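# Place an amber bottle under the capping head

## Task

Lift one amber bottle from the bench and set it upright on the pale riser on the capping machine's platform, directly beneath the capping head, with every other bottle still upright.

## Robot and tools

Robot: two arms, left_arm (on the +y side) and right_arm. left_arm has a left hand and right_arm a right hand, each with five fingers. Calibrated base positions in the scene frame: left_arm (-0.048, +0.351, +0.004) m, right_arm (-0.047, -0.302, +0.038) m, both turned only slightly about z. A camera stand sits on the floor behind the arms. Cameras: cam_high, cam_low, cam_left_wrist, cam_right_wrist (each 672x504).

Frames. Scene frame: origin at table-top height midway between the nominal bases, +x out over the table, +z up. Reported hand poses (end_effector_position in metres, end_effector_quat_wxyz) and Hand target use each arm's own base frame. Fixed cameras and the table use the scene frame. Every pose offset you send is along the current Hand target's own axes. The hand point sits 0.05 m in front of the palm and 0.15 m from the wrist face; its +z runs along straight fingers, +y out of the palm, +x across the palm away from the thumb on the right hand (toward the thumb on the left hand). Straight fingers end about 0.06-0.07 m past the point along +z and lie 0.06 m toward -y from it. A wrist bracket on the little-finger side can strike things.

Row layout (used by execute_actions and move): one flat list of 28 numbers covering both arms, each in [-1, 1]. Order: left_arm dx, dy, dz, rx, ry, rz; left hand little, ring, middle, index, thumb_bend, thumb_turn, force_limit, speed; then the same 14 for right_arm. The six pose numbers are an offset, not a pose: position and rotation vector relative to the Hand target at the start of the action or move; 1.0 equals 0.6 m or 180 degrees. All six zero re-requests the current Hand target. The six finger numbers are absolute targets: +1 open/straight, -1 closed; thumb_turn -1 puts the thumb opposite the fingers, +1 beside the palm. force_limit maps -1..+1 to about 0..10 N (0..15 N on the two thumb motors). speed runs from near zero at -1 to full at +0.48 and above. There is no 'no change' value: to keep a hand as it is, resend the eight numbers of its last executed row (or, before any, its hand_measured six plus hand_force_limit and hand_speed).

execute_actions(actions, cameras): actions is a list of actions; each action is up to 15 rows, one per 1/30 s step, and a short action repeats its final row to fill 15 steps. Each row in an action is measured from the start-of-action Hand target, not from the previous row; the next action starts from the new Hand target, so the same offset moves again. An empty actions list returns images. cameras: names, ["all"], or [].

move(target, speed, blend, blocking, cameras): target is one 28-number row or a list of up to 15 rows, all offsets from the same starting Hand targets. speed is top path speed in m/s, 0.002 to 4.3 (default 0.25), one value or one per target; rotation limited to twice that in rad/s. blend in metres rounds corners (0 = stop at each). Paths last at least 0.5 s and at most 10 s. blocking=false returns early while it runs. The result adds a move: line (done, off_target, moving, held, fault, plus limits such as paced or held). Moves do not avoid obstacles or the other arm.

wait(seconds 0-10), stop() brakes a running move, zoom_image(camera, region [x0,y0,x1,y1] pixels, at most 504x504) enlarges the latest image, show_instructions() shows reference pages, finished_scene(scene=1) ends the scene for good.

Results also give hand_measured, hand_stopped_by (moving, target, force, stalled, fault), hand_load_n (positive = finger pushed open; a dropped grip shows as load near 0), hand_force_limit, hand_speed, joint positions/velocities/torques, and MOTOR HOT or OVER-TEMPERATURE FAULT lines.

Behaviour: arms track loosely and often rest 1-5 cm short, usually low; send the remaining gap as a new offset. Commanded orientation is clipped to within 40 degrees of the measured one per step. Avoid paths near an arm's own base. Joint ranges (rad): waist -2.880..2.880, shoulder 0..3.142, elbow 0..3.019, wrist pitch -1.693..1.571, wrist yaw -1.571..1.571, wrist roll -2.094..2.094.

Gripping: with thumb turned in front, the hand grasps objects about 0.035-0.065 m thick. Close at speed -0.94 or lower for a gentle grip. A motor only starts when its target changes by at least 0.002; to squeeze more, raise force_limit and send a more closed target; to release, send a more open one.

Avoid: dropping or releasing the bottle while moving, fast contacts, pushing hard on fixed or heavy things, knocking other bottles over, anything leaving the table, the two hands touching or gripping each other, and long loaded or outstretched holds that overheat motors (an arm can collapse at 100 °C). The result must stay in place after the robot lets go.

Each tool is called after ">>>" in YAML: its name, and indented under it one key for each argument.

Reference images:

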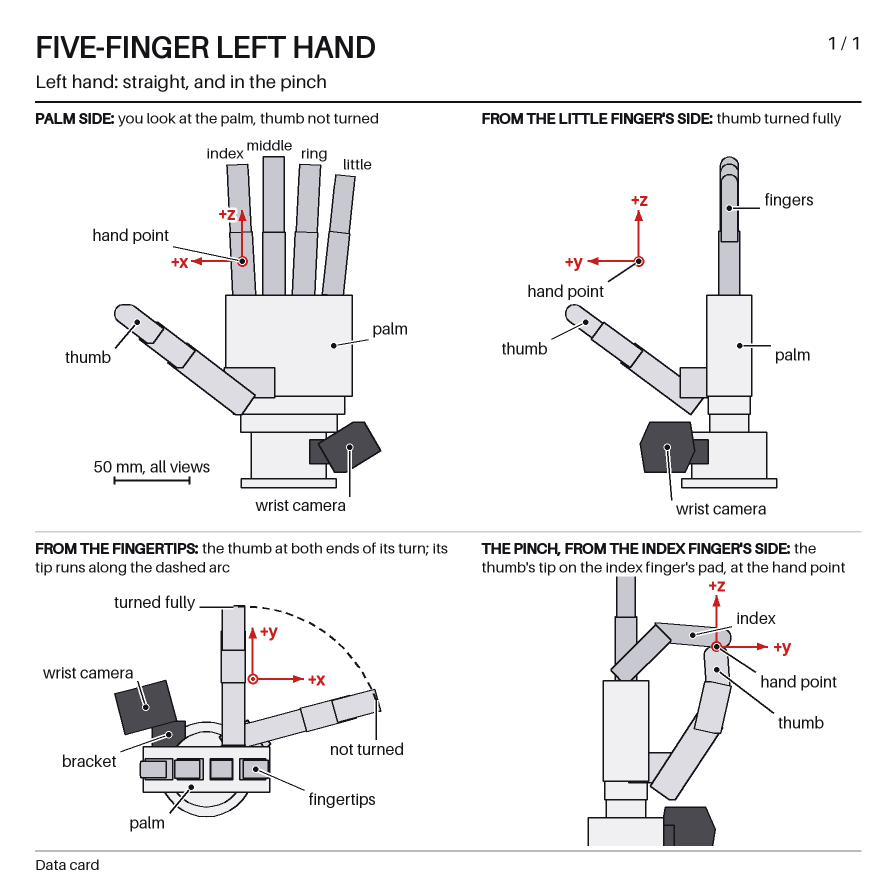

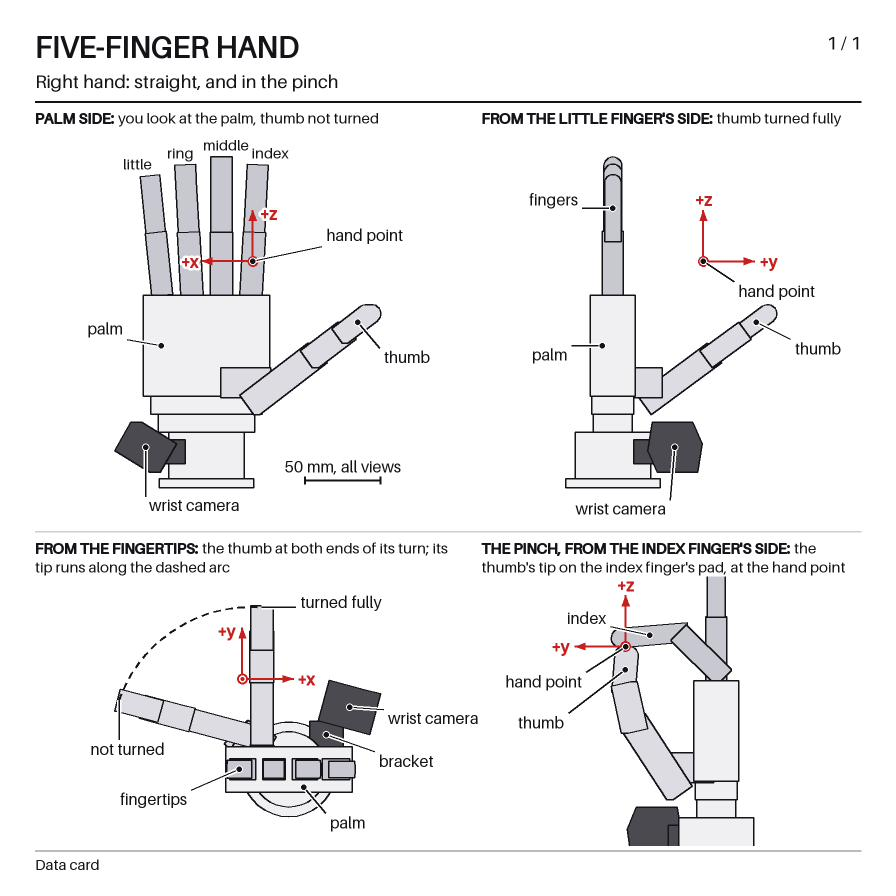

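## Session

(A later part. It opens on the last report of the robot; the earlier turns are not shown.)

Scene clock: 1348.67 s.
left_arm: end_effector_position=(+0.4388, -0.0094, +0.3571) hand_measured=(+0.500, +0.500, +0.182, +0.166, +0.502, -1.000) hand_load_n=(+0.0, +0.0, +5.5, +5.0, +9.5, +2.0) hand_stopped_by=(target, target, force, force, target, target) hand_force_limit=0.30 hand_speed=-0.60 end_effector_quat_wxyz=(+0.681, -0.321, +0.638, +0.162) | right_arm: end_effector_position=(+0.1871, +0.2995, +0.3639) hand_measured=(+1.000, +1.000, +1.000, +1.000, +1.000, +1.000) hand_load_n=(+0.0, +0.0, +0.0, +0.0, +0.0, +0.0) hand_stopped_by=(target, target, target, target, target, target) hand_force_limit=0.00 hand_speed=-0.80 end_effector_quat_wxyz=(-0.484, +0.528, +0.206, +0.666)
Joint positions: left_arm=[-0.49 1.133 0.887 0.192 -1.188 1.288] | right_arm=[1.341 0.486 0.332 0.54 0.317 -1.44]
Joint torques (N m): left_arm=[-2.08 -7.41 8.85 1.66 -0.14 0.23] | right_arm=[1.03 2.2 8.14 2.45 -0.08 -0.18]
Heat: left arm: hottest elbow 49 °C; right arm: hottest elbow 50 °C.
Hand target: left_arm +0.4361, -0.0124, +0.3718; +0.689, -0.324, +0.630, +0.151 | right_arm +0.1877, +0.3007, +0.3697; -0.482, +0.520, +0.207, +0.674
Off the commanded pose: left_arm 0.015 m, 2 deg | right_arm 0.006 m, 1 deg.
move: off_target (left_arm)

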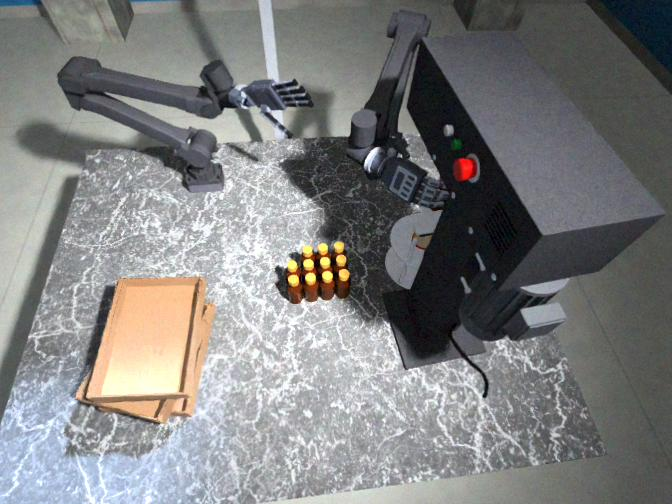

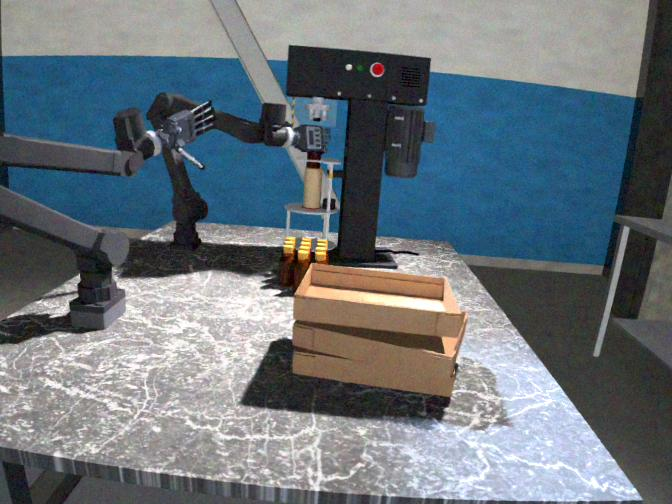

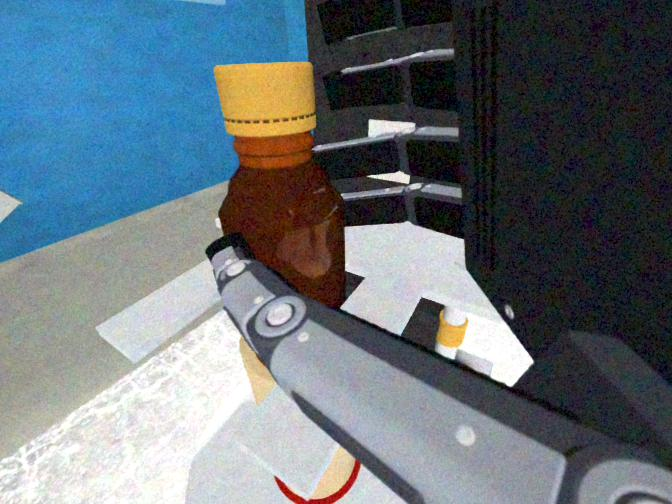

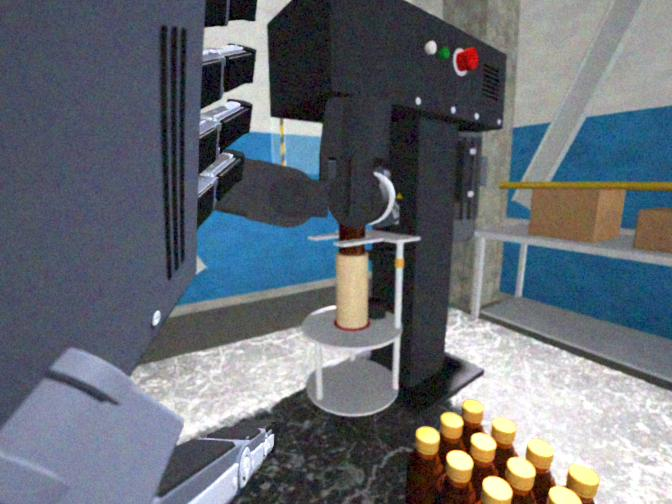

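>>> move:
  target: [0.0064,0.002,-0.0002,0,0,0,0.5,0.5,-0.3,-0.26,0.5,-1,0.3,-0.6,0,0,0,0,0,0,1,1,1,1,1,1,0,-0.8]
  cameras: ["cam_right_wrist","cam_low"]
  speed: 0.03

>>> zoom_image:
  camera: "cam_right_wrist"
  region: [310, 210, 390, 280]

>>> zoom_image:
  camera: "cam_low"
  region: [290, 130, 340, 190]

Scene clock: 1352.60 s.
left_arm: end_effector_position=(+0.4386, -0.0093, +0.3564) hand_measured=(+0.500, +0.500, +0.182, +0.166, +0.502, -1.000) hand_load_n=(+0.0, +0.0, +5.5, +5.0, +9.5, +2.5) hand_stopped_by=(target, target, force, force, target, target) hand_force_limit=0.30 hand_speed=-0.60 end_effector_quat_wxyz=(+0.681, -0.320, +0.639, +0.162) | right_arm: end_effector_position=(+0.1871, +0.2995, +0.3639) hand_measured=(+1.000, +1.000, +1.000, +1.000, +1.000, +1.000) hand_load_n=(+0.0, -0.5, +0.0, +0.0, +0.0, +0.0) hand_stopped_by=(target, target, target, target, target, target) hand_force_limit=0.00 hand_speed=-0.80 end_effector_quat_wxyz=(-0.484, +0.528, +0.206, +0.666)
Joint positions: left_arm=[-0.49 1.133 0.885 0.192 -1.188 1.288] | right_arm=[1.341 0.486 0.332 0.54 0.317 -1.44]
Joint torques (N m): left_arm=[-2.14 -7.24 8.25 2.07 -0.15 0.23] | right_arm=[0.91 1.79 8.16 2.48 -0.08 -0.16]
Heat: left arm: hottest elbow 48 °C; right arm: hottest elbow 50 °C.
Hand target: left_arm +0.4359, -0.0124, +0.3678; +0.689, -0.324, +0.630, +0.151 | right_arm +0.1877, +0.3007, +0.3697; -0.482, +0.520, +0.207, +0.674
Off the commanded pose: left_arm 0.012 m, 2 deg | right_arm 0.006 m, 1 deg.
move: off_target (left_arm)
Images, in order (width x height): cam_low 672x504, cam_right_wrist 672x504.

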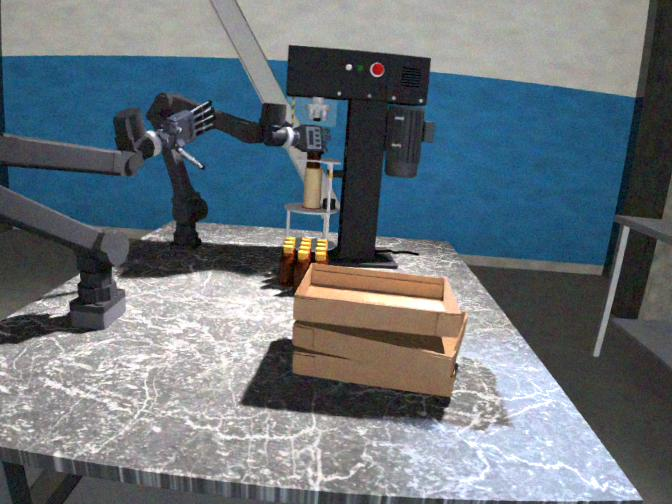

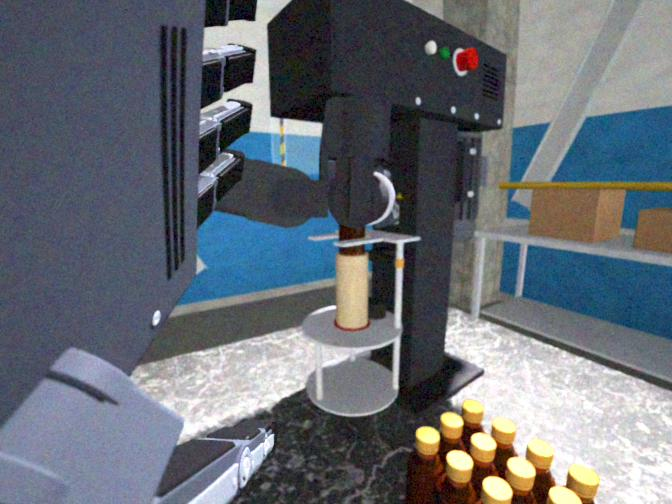

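Scaled by 6.300.

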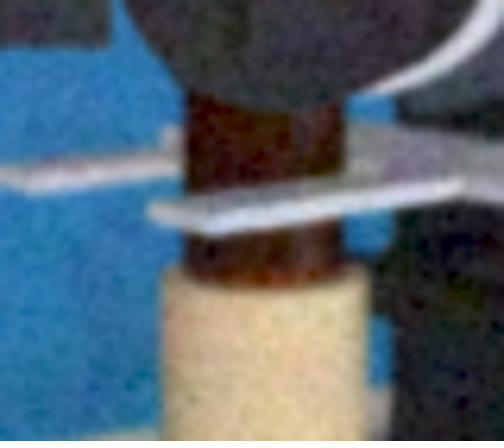

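Scaled by 8.400.

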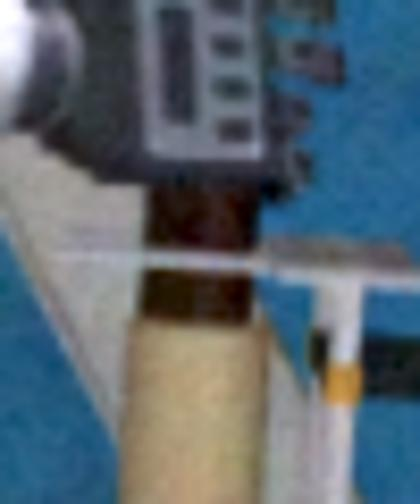

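>>> move:
  target: [0.0064,0.002,-0.0002,0,0,0,0.5,0.5,-0.3,-0.26,0.5,-1,0.3,-0.6,0,0,0,0,0,0,1,1,1,1,1,1,0,-0.8]
  cameras: ["cam_right_wrist","cam_low","cam_left_wrist"]
  speed: 0.03

>>> zoom_image:
  camera: "cam_right_wrist"
  region: [310, 210, 390, 280]

>>> zoom_image:
  camera: "cam_low"
  region: [290, 130, 340, 190]

Scene clock: 1358.17 s.
left_arm: end_effector_position=(+0.4383, -0.0098, +0.3555) hand_measured=(+0.500, +0.500, +0.182, +0.166, +0.502, -1.000) hand_load_n=(+0.0, +0.0, +5.5, +5.0, +9.5, +2.0) hand_stopped_by=(target, target, force, force, target, target) hand_force_limit=0.30 hand_speed=-0.60 end_effector_quat_wxyz=(+0.682, -0.322, +0.637, +0.160) | right_arm: end_effector_position=(+0.1871, +0.2995, +0.3639) hand_measured=(+1.000, +1.000, +1.000, +1.000, +1.000, +1.000) hand_load_n=(+0.0, -0.5, +0.0, +0.0, +0.0, +0.0) hand_stopped_by=(target, target, target, target, target, target) hand_force_limit=0.00 hand_speed=-0.80 end_effector_quat_wxyz=(-0.484, +0.528, +0.206, +0.666)
Joint positions: left_arm=[-0.491 1.133 0.881 0.204 -1.19 1.288] | right_arm=[1.341 0.486 0.332 0.54 0.317 -1.44]
Joint torques (N m): left_arm=[-2.14 -7.06 7.9 2.06 -0.15 0.23] | right_arm=[1.03 2.02 8.2 2.45 -0.06 -0.16]
Heat: left arm: hottest elbow 48 °C; right arm: hottest elbow 50 °C.
Hand target: left_arm +0.4357, -0.0123, +0.3637; +0.689, -0.324, +0.630, +0.151 | right_arm +0.1877, +0.3007, +0.3697; -0.482, +0.520, +0.207, +0.674
Off the commanded pose: left_arm 0.009 m, 2 deg | right_arm 0.006 m, 1 deg.
move: done
Images, in order (width x height): cam_low 672x504, cam_left_wrist 672x504, cam_right_wrist 672x504.

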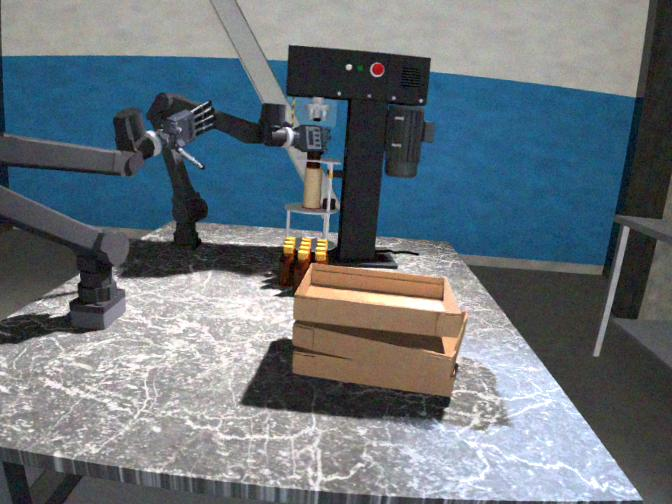

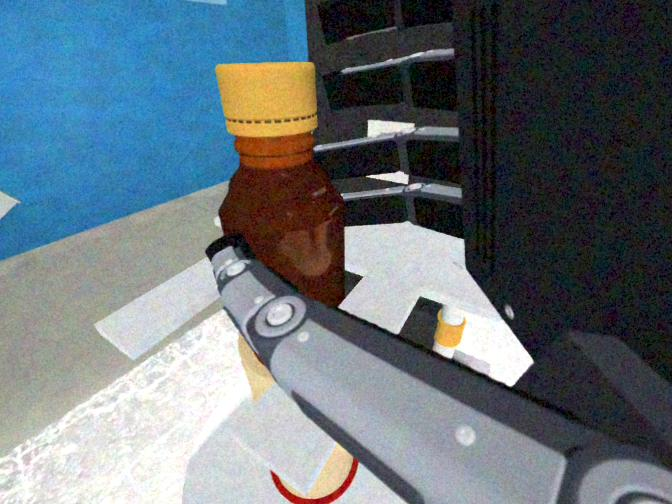

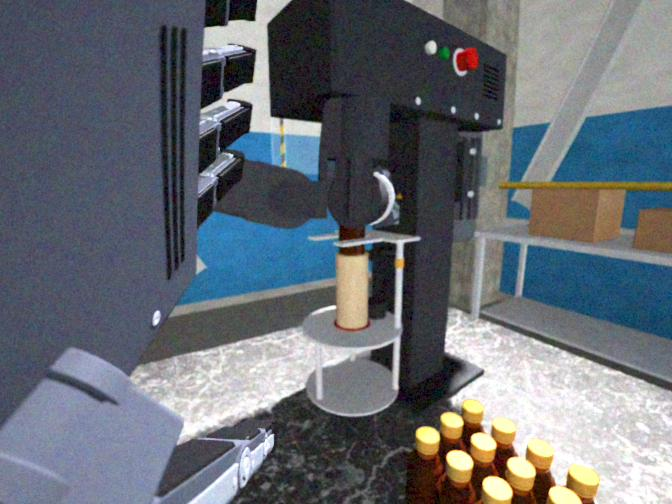

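Scaled by 6.300.

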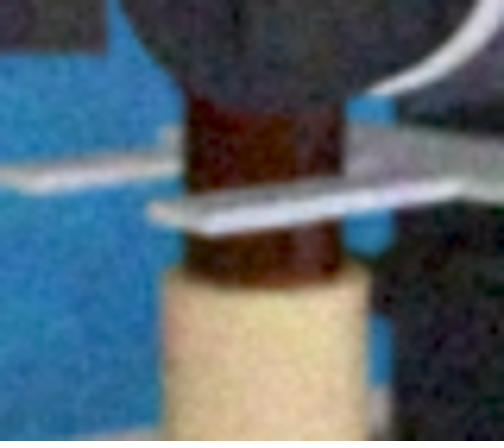

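Scaled by 8.400.

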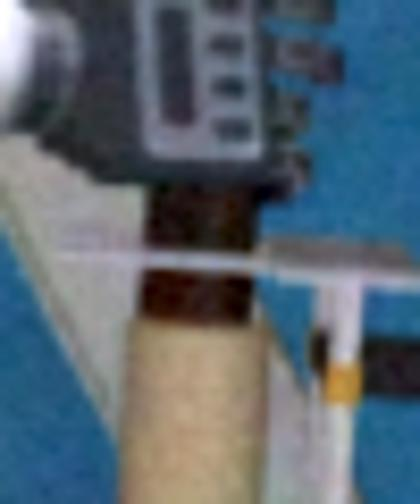

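>>> move:
  target: [0.0064,0.002,-0.0002,0,0,0,0.5,0.5,-0.3,-0.26,0.5,-1,0.3,-0.6,0,0,0,0,0,0,1,1,1,1,1,1,0,-0.8]
  cameras: ["cam_right_wrist","cam_low","cam_left_wrist"]
  speed: 0.03

>>> zoom_image:
  camera: "cam_right_wrist"
  region: [310, 210, 390, 280]

Scene clock: 1362.77 s.
left_arm: end_effector_position=(+0.4383, -0.0103, +0.3552) hand_measured=(+0.500, +0.500, +0.182, +0.166, +0.502, -1.000) hand_load_n=(+0.0, +0.0, +5.5, +5.0, +9.0, +2.0) hand_stopped_by=(target, target, force, force, target, target) hand_force_limit=0.30 hand_speed=-0.60 end_effector_quat_wxyz=(+0.683, -0.320, +0.636, +0.160) | right_arm: end_effector_position=(+0.1871, +0.2995, +0.3639) hand_measured=(+1.000, +1.000, +1.000, +1.000, +1.000, +1.000) hand_load_n=(+0.0, +0.0, +0.0, -0.5, +0.0, +0.0) hand_stopped_by=(target, target, target, target, target, target) hand_force_limit=0.00 hand_speed=-0.80 end_effector_quat_wxyz=(-0.484, +0.528, +0.206, +0.666)
Joint positions: left_arm=[-0.493 1.133 0.876 0.218 -1.188 1.298] | right_arm=[1.341 0.486 0.332 0.54 0.317 -1.44]
Joint torques (N m): left_arm=[-2.14 -6.89 7.6 1.95 -0.15 0.23] | right_arm=[0.79 2.2 8.16 2.48 -0.08 -0.15]
Heat: left arm: hottest elbow 47 °C; right arm: hottest elbow 50 °C.
Hand target: left_arm +0.4355, -0.0123, +0.3597; +0.689, -0.324, +0.630, +0.151 | right_arm +0.1877, +0.3007, +0.3697; -0.482, +0.520, +0.207, +0.674
Off the commanded pose: left_arm 0.006 m, 2 deg | right_arm 0.006 m, 1 deg.
move: done
Images, in order (width x height): cam_low 672x504, cam_left_wrist 672x504, cam_right_wrist 672x504.

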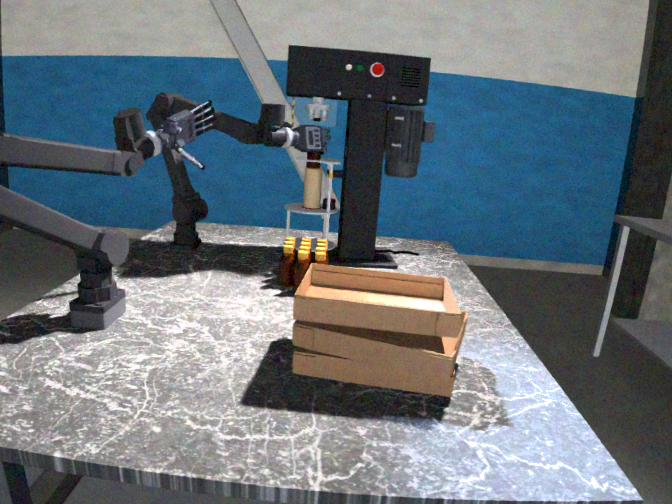

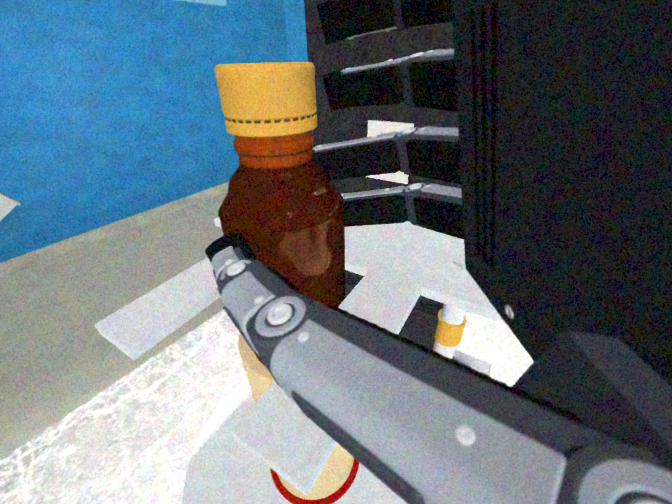

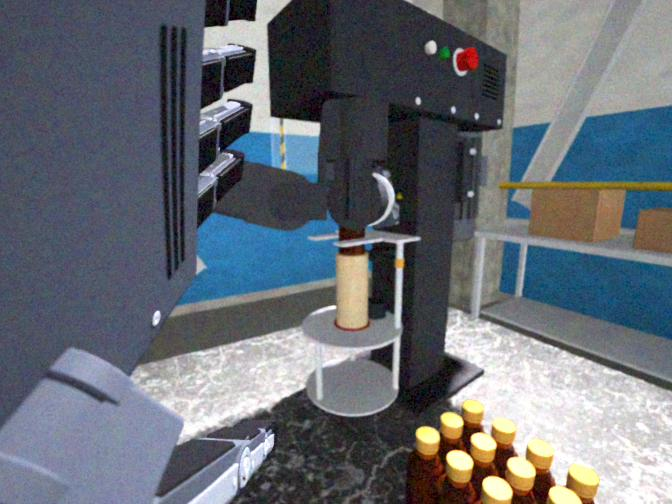

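Scaled by 6.300.

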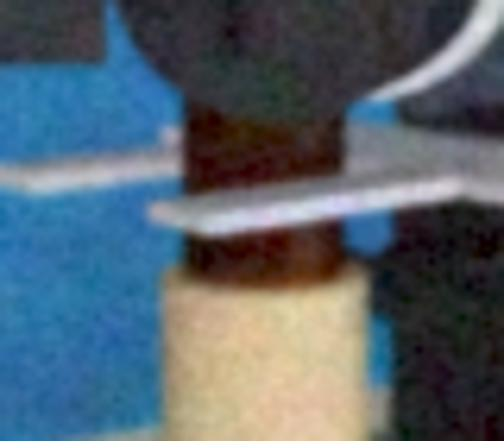

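>>> move:
  target: [0,0,0,0,0,0,0.5,0.5,0.4,0.4,0.5,-1,0.3,-0.85,0,0,0,0,0,0,1,1,1,1,1,1,0,-0.8]
  cameras: ["all"]
  speed: 0.03

>>> zoom_image:
  camera: "cam_right_wrist"
  region: [310, 210, 390, 280]

>>> zoom_image:
  camera: "cam_low"
  region: [280, 110, 350, 220]

Scene clock: 1382.63 s.
left_arm: end_effector_position=(+0.4369, -0.0117, +0.3496) hand_measured=(+0.500, +0.500, +0.400, +0.400, +0.500, -1.000) hand_load_n=(+0.0, +0.0, +0.0, +0.0, +0.5, +0.0) hand_stopped_by=(target, target, target, target, target, target) hand_force_limit=0.30 hand_speed=-0.85 end_effector_quat_wxyz=(+0.682, -0.320, +0.638, +0.158) | right_arm: end_effector_position=(+0.1871, +0.2995, +0.3639) hand_measured=(+1.000, +1.000, +1.000, +1.000, +1.000, +1.000) hand_load_n=(+0.0, +0.0, +0.0, +0.0, +0.0, -0.5) hand_stopped_by=(target, target, target, target, target, target) hand_force_limit=0.00 hand_speed=-0.80 end_effector_quat_wxyz=(-0.484, +0.528, +0.206, +0.666)
Joint positions: left_arm=[-0.497 1.133 0.865 0.218 -1.19 1.288] | right_arm=[1.341 0.486 0.332 0.54 0.317 -1.44]
Joint torques (N m): left_arm=[-2.14 -6.89 8.29 1.98 -0.16 0.23] | right_arm=[0.91 1.96 8.12 2.43 -0.08 -0.17]
Heat: left arm: hottest elbow 45 °C; right arm: hottest elbow 50 °C.
Hand target: left_arm +0.4355, -0.0123, +0.3597; +0.689, -0.324, +0.630, +0.151 | right_arm +0.1877, +0.3007, +0.3697; -0.482, +0.520, +0.207, +0.674
Off the commanded pose: left_arm 0.010 m, 2 deg | right_arm 0.006 m, 1 deg.
move: done

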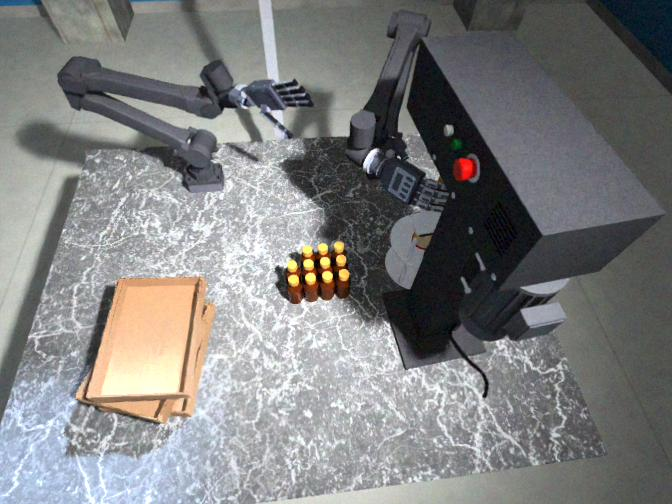

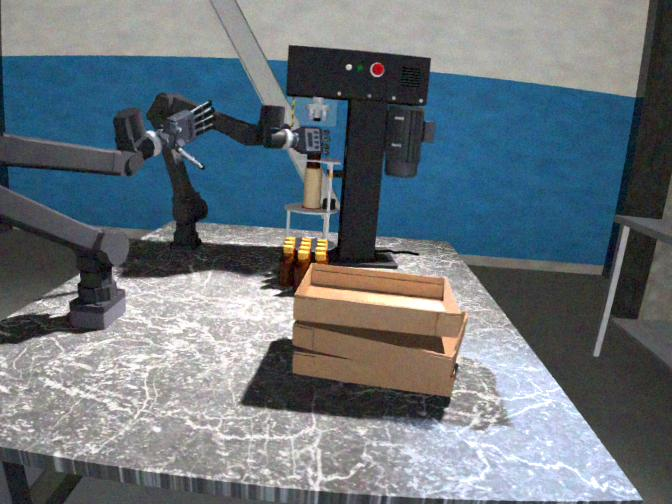

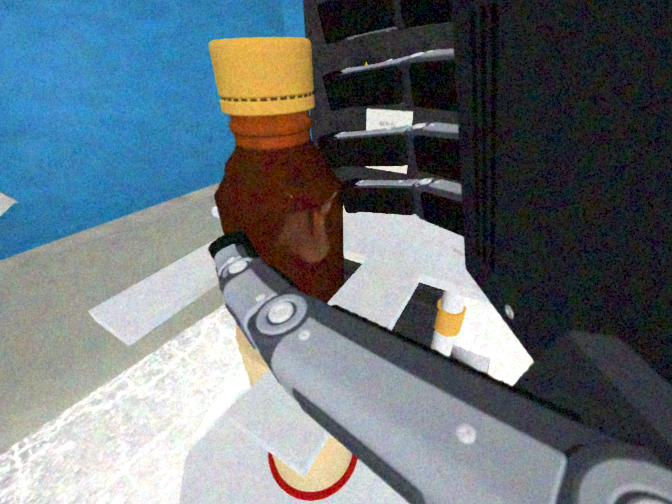

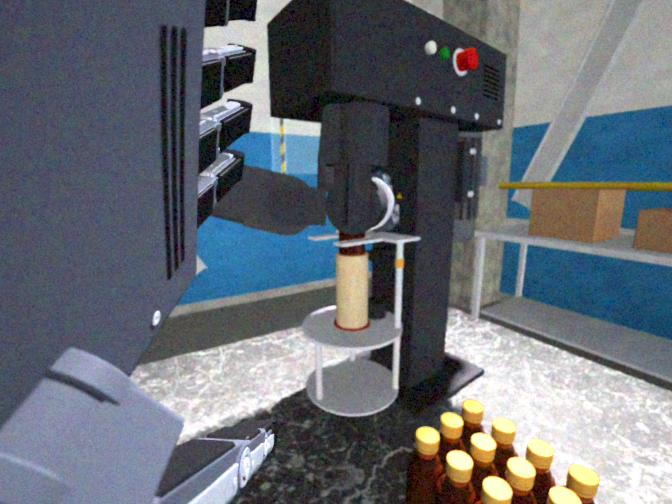

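Scaled by 6.300.

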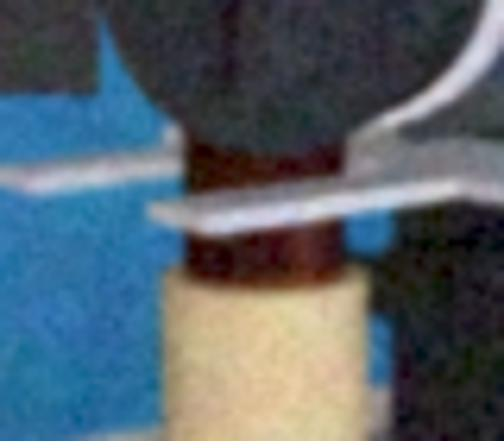

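Scaled by 4.582.

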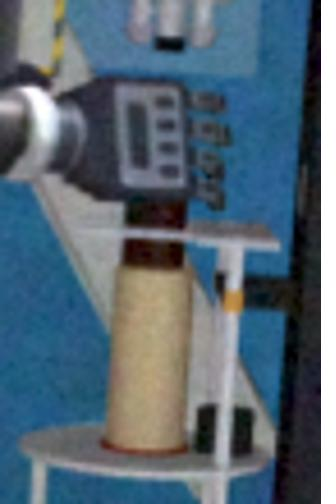

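>>> move:
  target: [0,0,0,0,0,0,0.7,0.7,0.85,0.85,0.95,-1,0.3,-0.75,0,0,0,0,0,0,1,1,1,1,1,1,0,-0.8]
  cameras: ["cam_right_wrist","cam_left_wrist","cam_low"]
  speed: 0.03

>>> zoom_image:
  camera: "cam_low"
  region: [280, 110, 350, 220]

Scene clock: 1387.63 s.
left_arm: end_effector_position=(+0.4371, -0.0119, +0.3496) hand_measured=(+0.700, +0.700, +0.850, +0.850, +0.950, -1.000) hand_load_n=(+0.0, +0.0, +0.0, +0.0, +0.0, +0.0) hand_stopped_by=(target, target, target, target, target, target) hand_force_limit=0.30 hand_speed=-0.75 end_effector_quat_wxyz=(+0.682, -0.319, +0.638, +0.158) | right_arm: end_effector_position=(+0.1871, +0.2995, +0.3639) hand_measured=(+1.000, +1.000, +1.000, +1.000, +1.000, +1.000) hand_load_n=(+0.0, +0.0, +0.0, +0.0, +0.0, +0.0) hand_stopped_by=(target, target, target, target, target, target) hand_force_limit=0.00 hand_speed=-0.80 end_effector_quat_wxyz=(-0.484, +0.528, +0.206, +0.666)
Joint positions: left_arm=[-0.497 1.133 0.865 0.218 -1.188 1.288] | right_arm=[1.341 0.486 0.332 0.54 0.317 -1.44]
Joint torques (N m): left_arm=[-2.2 -6.89 8.31 1.96 -0.16 0.22] | right_arm=[0.73 2.08 8.13 2.47 -0.08 -0.18]
Heat: left arm: hottest elbow 45 °C; right arm: hottest elbow 50 °C.
Hand target: left_arm +0.4355, -0.0123, +0.3597; +0.689, -0.324, +0.630, +0.151 | right_arm +0.1877, +0.3007, +0.3697; -0.482, +0.520, +0.207, +0.674
Off the commanded pose: left_arm 0.010 m, 2 deg | right_arm 0.006 m, 1 deg.
move: done
Images, in order (width x height): cam_low 672x504, cam_left_wrist 672x504, cam_right_wrist 672x504.

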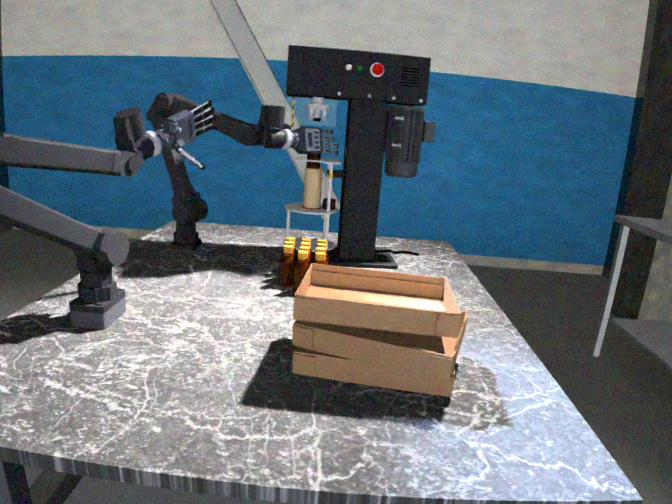

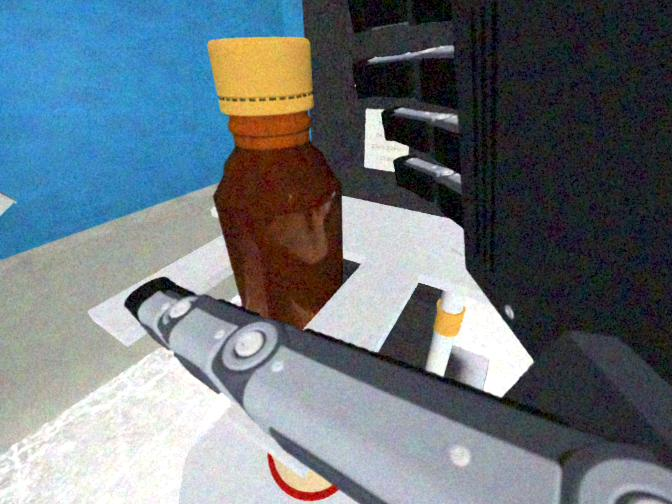

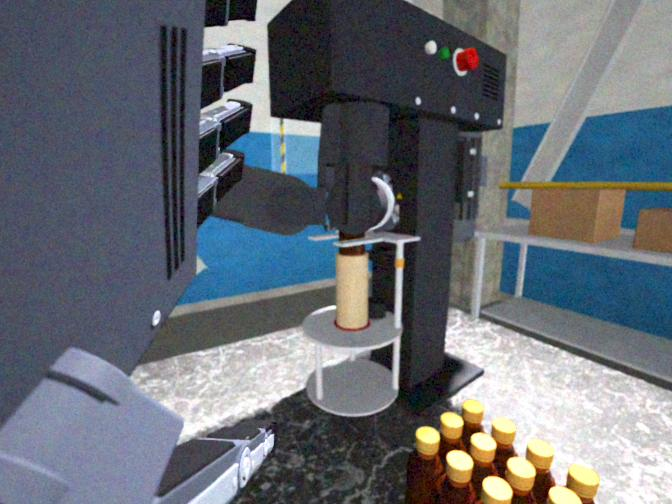

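Scaled by 4.582.

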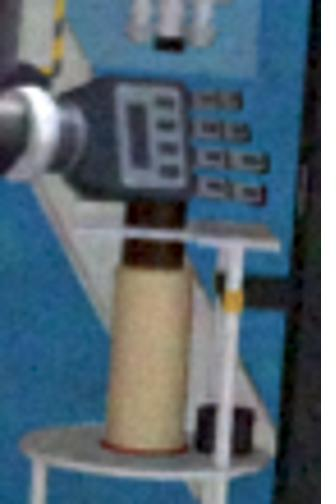

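>>> move:
  target: [-0.0353,-0.0615,-0.044,0,0,0,0.7,0.7,0.85,0.85,0.95,-1,0.3,-0.75,0.2292,0.4247,-0.1633,0,0,0,1,1,1,1,1,1,0,-0.8]
  cameras: ["all"]
  speed: 0.15

>>> zoom_image:
  camera: "cam_low"
  region: [280, 110, 350, 220]

Scene clock: 1403.77 s.
left_arm: end_effector_position=(+0.4274, -0.0463, +0.3575) hand_measured=(+0.700, +0.700, +0.850, +0.850, +0.950, -1.000) hand_load_n=(+0.0, +0.0, +0.0, +0.0, +0.0, +0.0) hand_stopped_by=(target, target, target, target, target, target) hand_force_limit=0.30 hand_speed=-0.75 end_effector_quat_wxyz=(+0.680, -0.311, +0.643, +0.164) | right_arm: end_effector_position=(+0.3552, +0.0528, +0.3682) hand_measured=(+1.000, +1.000, +1.000, +1.000, +1.000, +1.000) hand_load_n=(+0.0, +0.0, +0.0, +0.0, +0.0, +0.0) hand_stopped_by=(target, target, target, target, target, target) hand_force_limit=0.00 hand_speed=-0.80 end_effector_quat_wxyz=(-0.490, +0.543, +0.177, +0.659)
Joint positions: left_arm=[-0.591 1.155 0.905 0.177 -1.277 1.288] | right_arm=[-0.385 0.923 0.401 1.54 -1.149 -0.271]
Joint torques (N m): left_arm=[-2.14 -6.12 13.2 0.91 -0.32 0.24] | right_arm=[-0.26 -0.32 10.56 0.98 0.31 0.19]
Heat: left arm: hottest elbow 44 °C; right arm: hottest elbow 50 °C.
Hand target: left_arm +0.4345, -0.0523, +0.3897; +0.689, -0.324, +0.630, +0.151 | right_arm +0.3599, +0.0499, +0.4004; -0.482, +0.520, +0.207, +0.674
Off the commanded pose: left_arm 0.034 m, 3 deg | right_arm 0.033 m, 5 deg.
joint sent to its limit (right arm) — joint 4 (wrist pitch), upper limit. The joint targets are off in position, not in orientation.
move: off_target (left_arm, right_arm)

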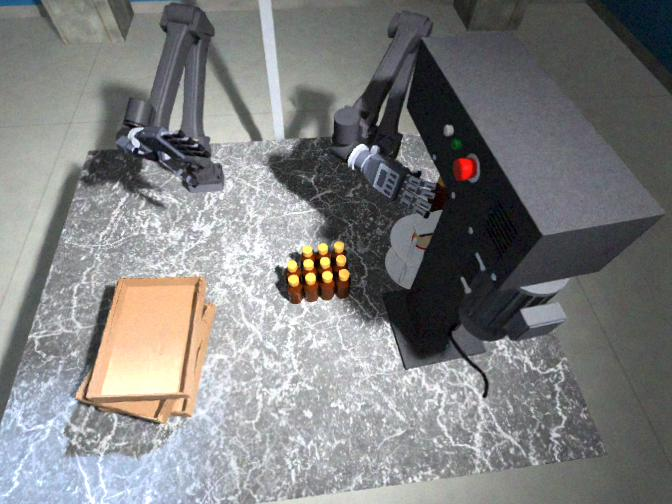

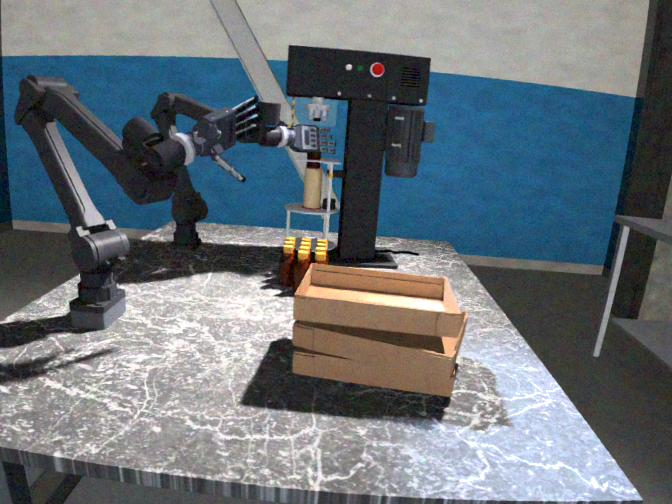

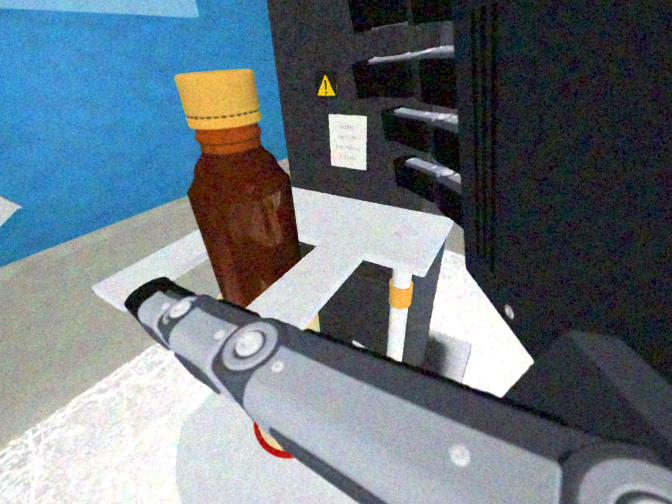

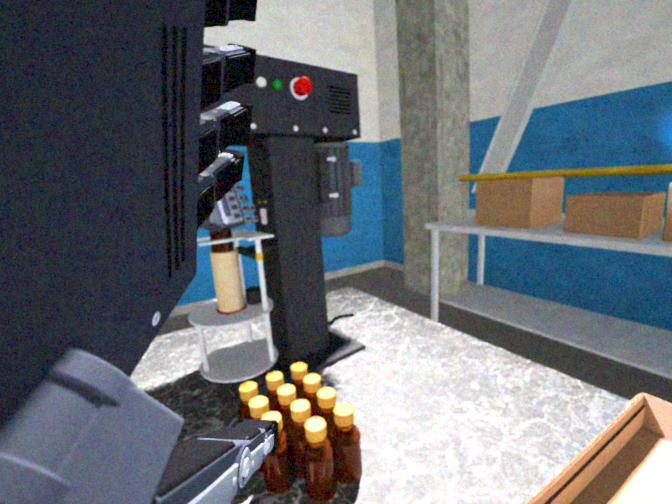

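Scaled by 4.582.

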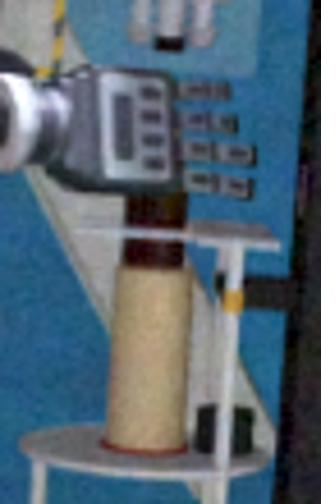

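>>> move:
  target: [0.0173,-0.1283,-0.1061,0,0,0,0.7,0.7,0.85,0.85,0.95,-1,0.3,-0.75,0,0,0,0,0,0,1,1,1,1,1,1,0,-0.8]
  cameras: ["all"]
  speed: 0.1

>>> zoom_image:
  camera: "cam_low"
  region: [260, 80, 360, 220]

>>> zoom_image:
  camera: "cam_left_wrist"
  region: [50, 0, 450, 400]

Scene clock: 1412.50 s.
left_arm: end_effector_position=(+0.4296, -0.1474, +0.3690) hand_measured=(+0.700, +0.700, +0.850, +0.850, +0.950, -1.000) hand_load_n=(+0.0, +0.0, +0.0, +0.0, +0.0, +0.0) hand_stopped_by=(target, target, target, target, target, target) hand_force_limit=0.30 hand_speed=-0.75 end_effector_quat_wxyz=(+0.684, -0.306, +0.641, +0.166) | right_arm: end_effector_position=(+0.3552, +0.0528, +0.3682) hand_measured=(+1.000, +1.000, +1.000, +1.000, +1.000, +1.000) hand_load_n=(+0.0, +0.0, +0.0, +0.0, +0.0, +0.0) hand_stopped_by=(target, target, target, target, target, target) hand_force_limit=0.00 hand_speed=-0.80 end_effector_quat_wxyz=(-0.490, +0.543, +0.177, +0.659)
Joint positions: left_arm=[-0.781 1.328 1.076 0.177 -1.465 1.288] | right_arm=[-0.385 0.923 0.401 1.54 -1.149 -0.271]
Joint torques (N m): left_arm=[-1.85 -8.41 12.97 0.72 -0.32 0.23] | right_arm=[-0.32 -0.15 10.62 0.94 0.32 0.17]
Heat: left arm: hottest elbow 44 °C; right arm: hottest elbow 50 °C.
Hand target: left_arm +0.4347, -0.1523, +0.3997; +0.689, -0.324, +0.630, +0.151 | right_arm +0.3599, +0.0499, +0.4004; -0.482, +0.520, +0.207, +0.674
Off the commanded pose: left_arm 0.031 m, 3 deg | right_arm 0.033 m, 5 deg.
joint sent to its limit (right arm) — joint 4 (wrist pitch), upper limit. The joint targets are off in position, not in orientation.
move: off_target (left_arm, right_arm)

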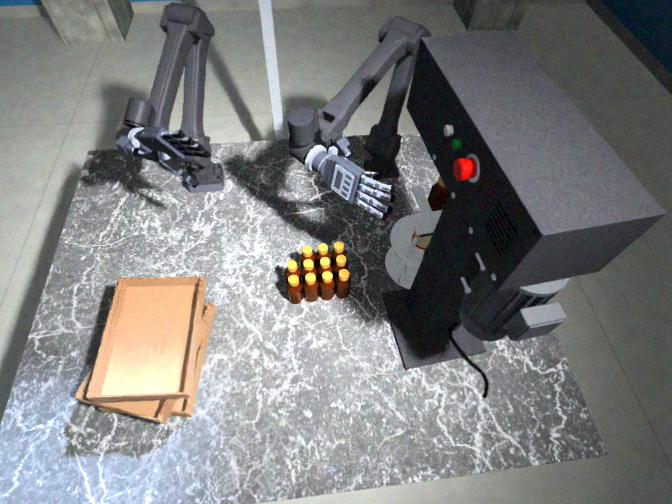

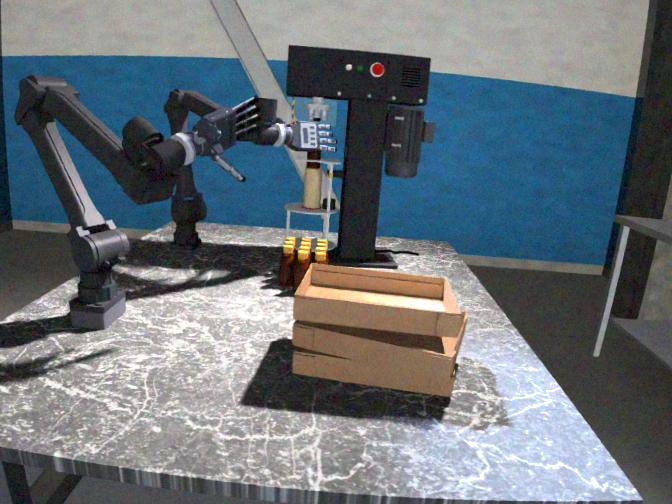

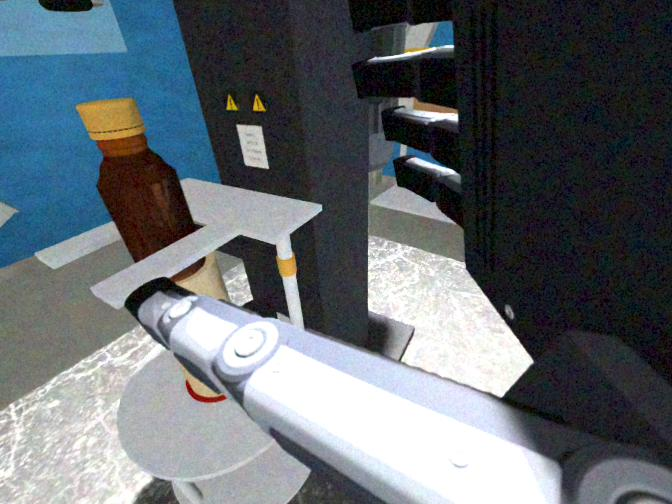

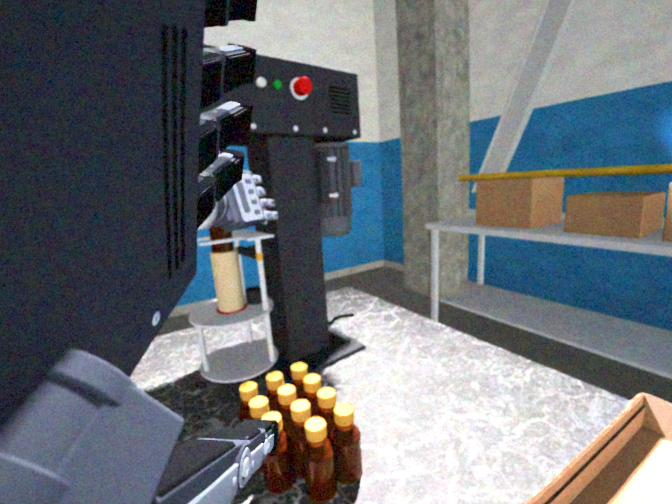

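Scaled by 3.600.

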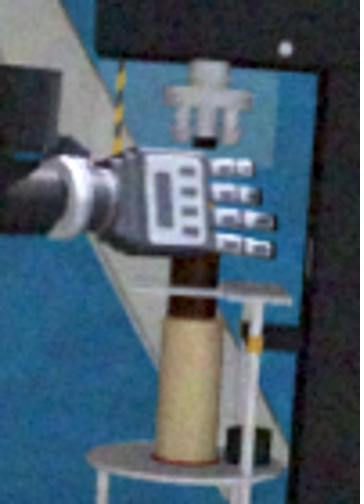

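Scaled by 1.260.

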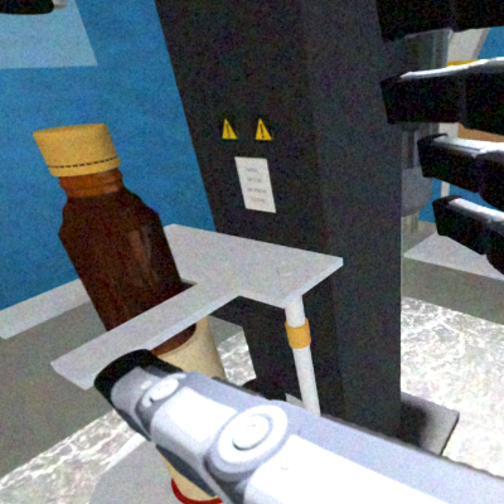

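>>> finished_scene:

The scene is finished: the task was done.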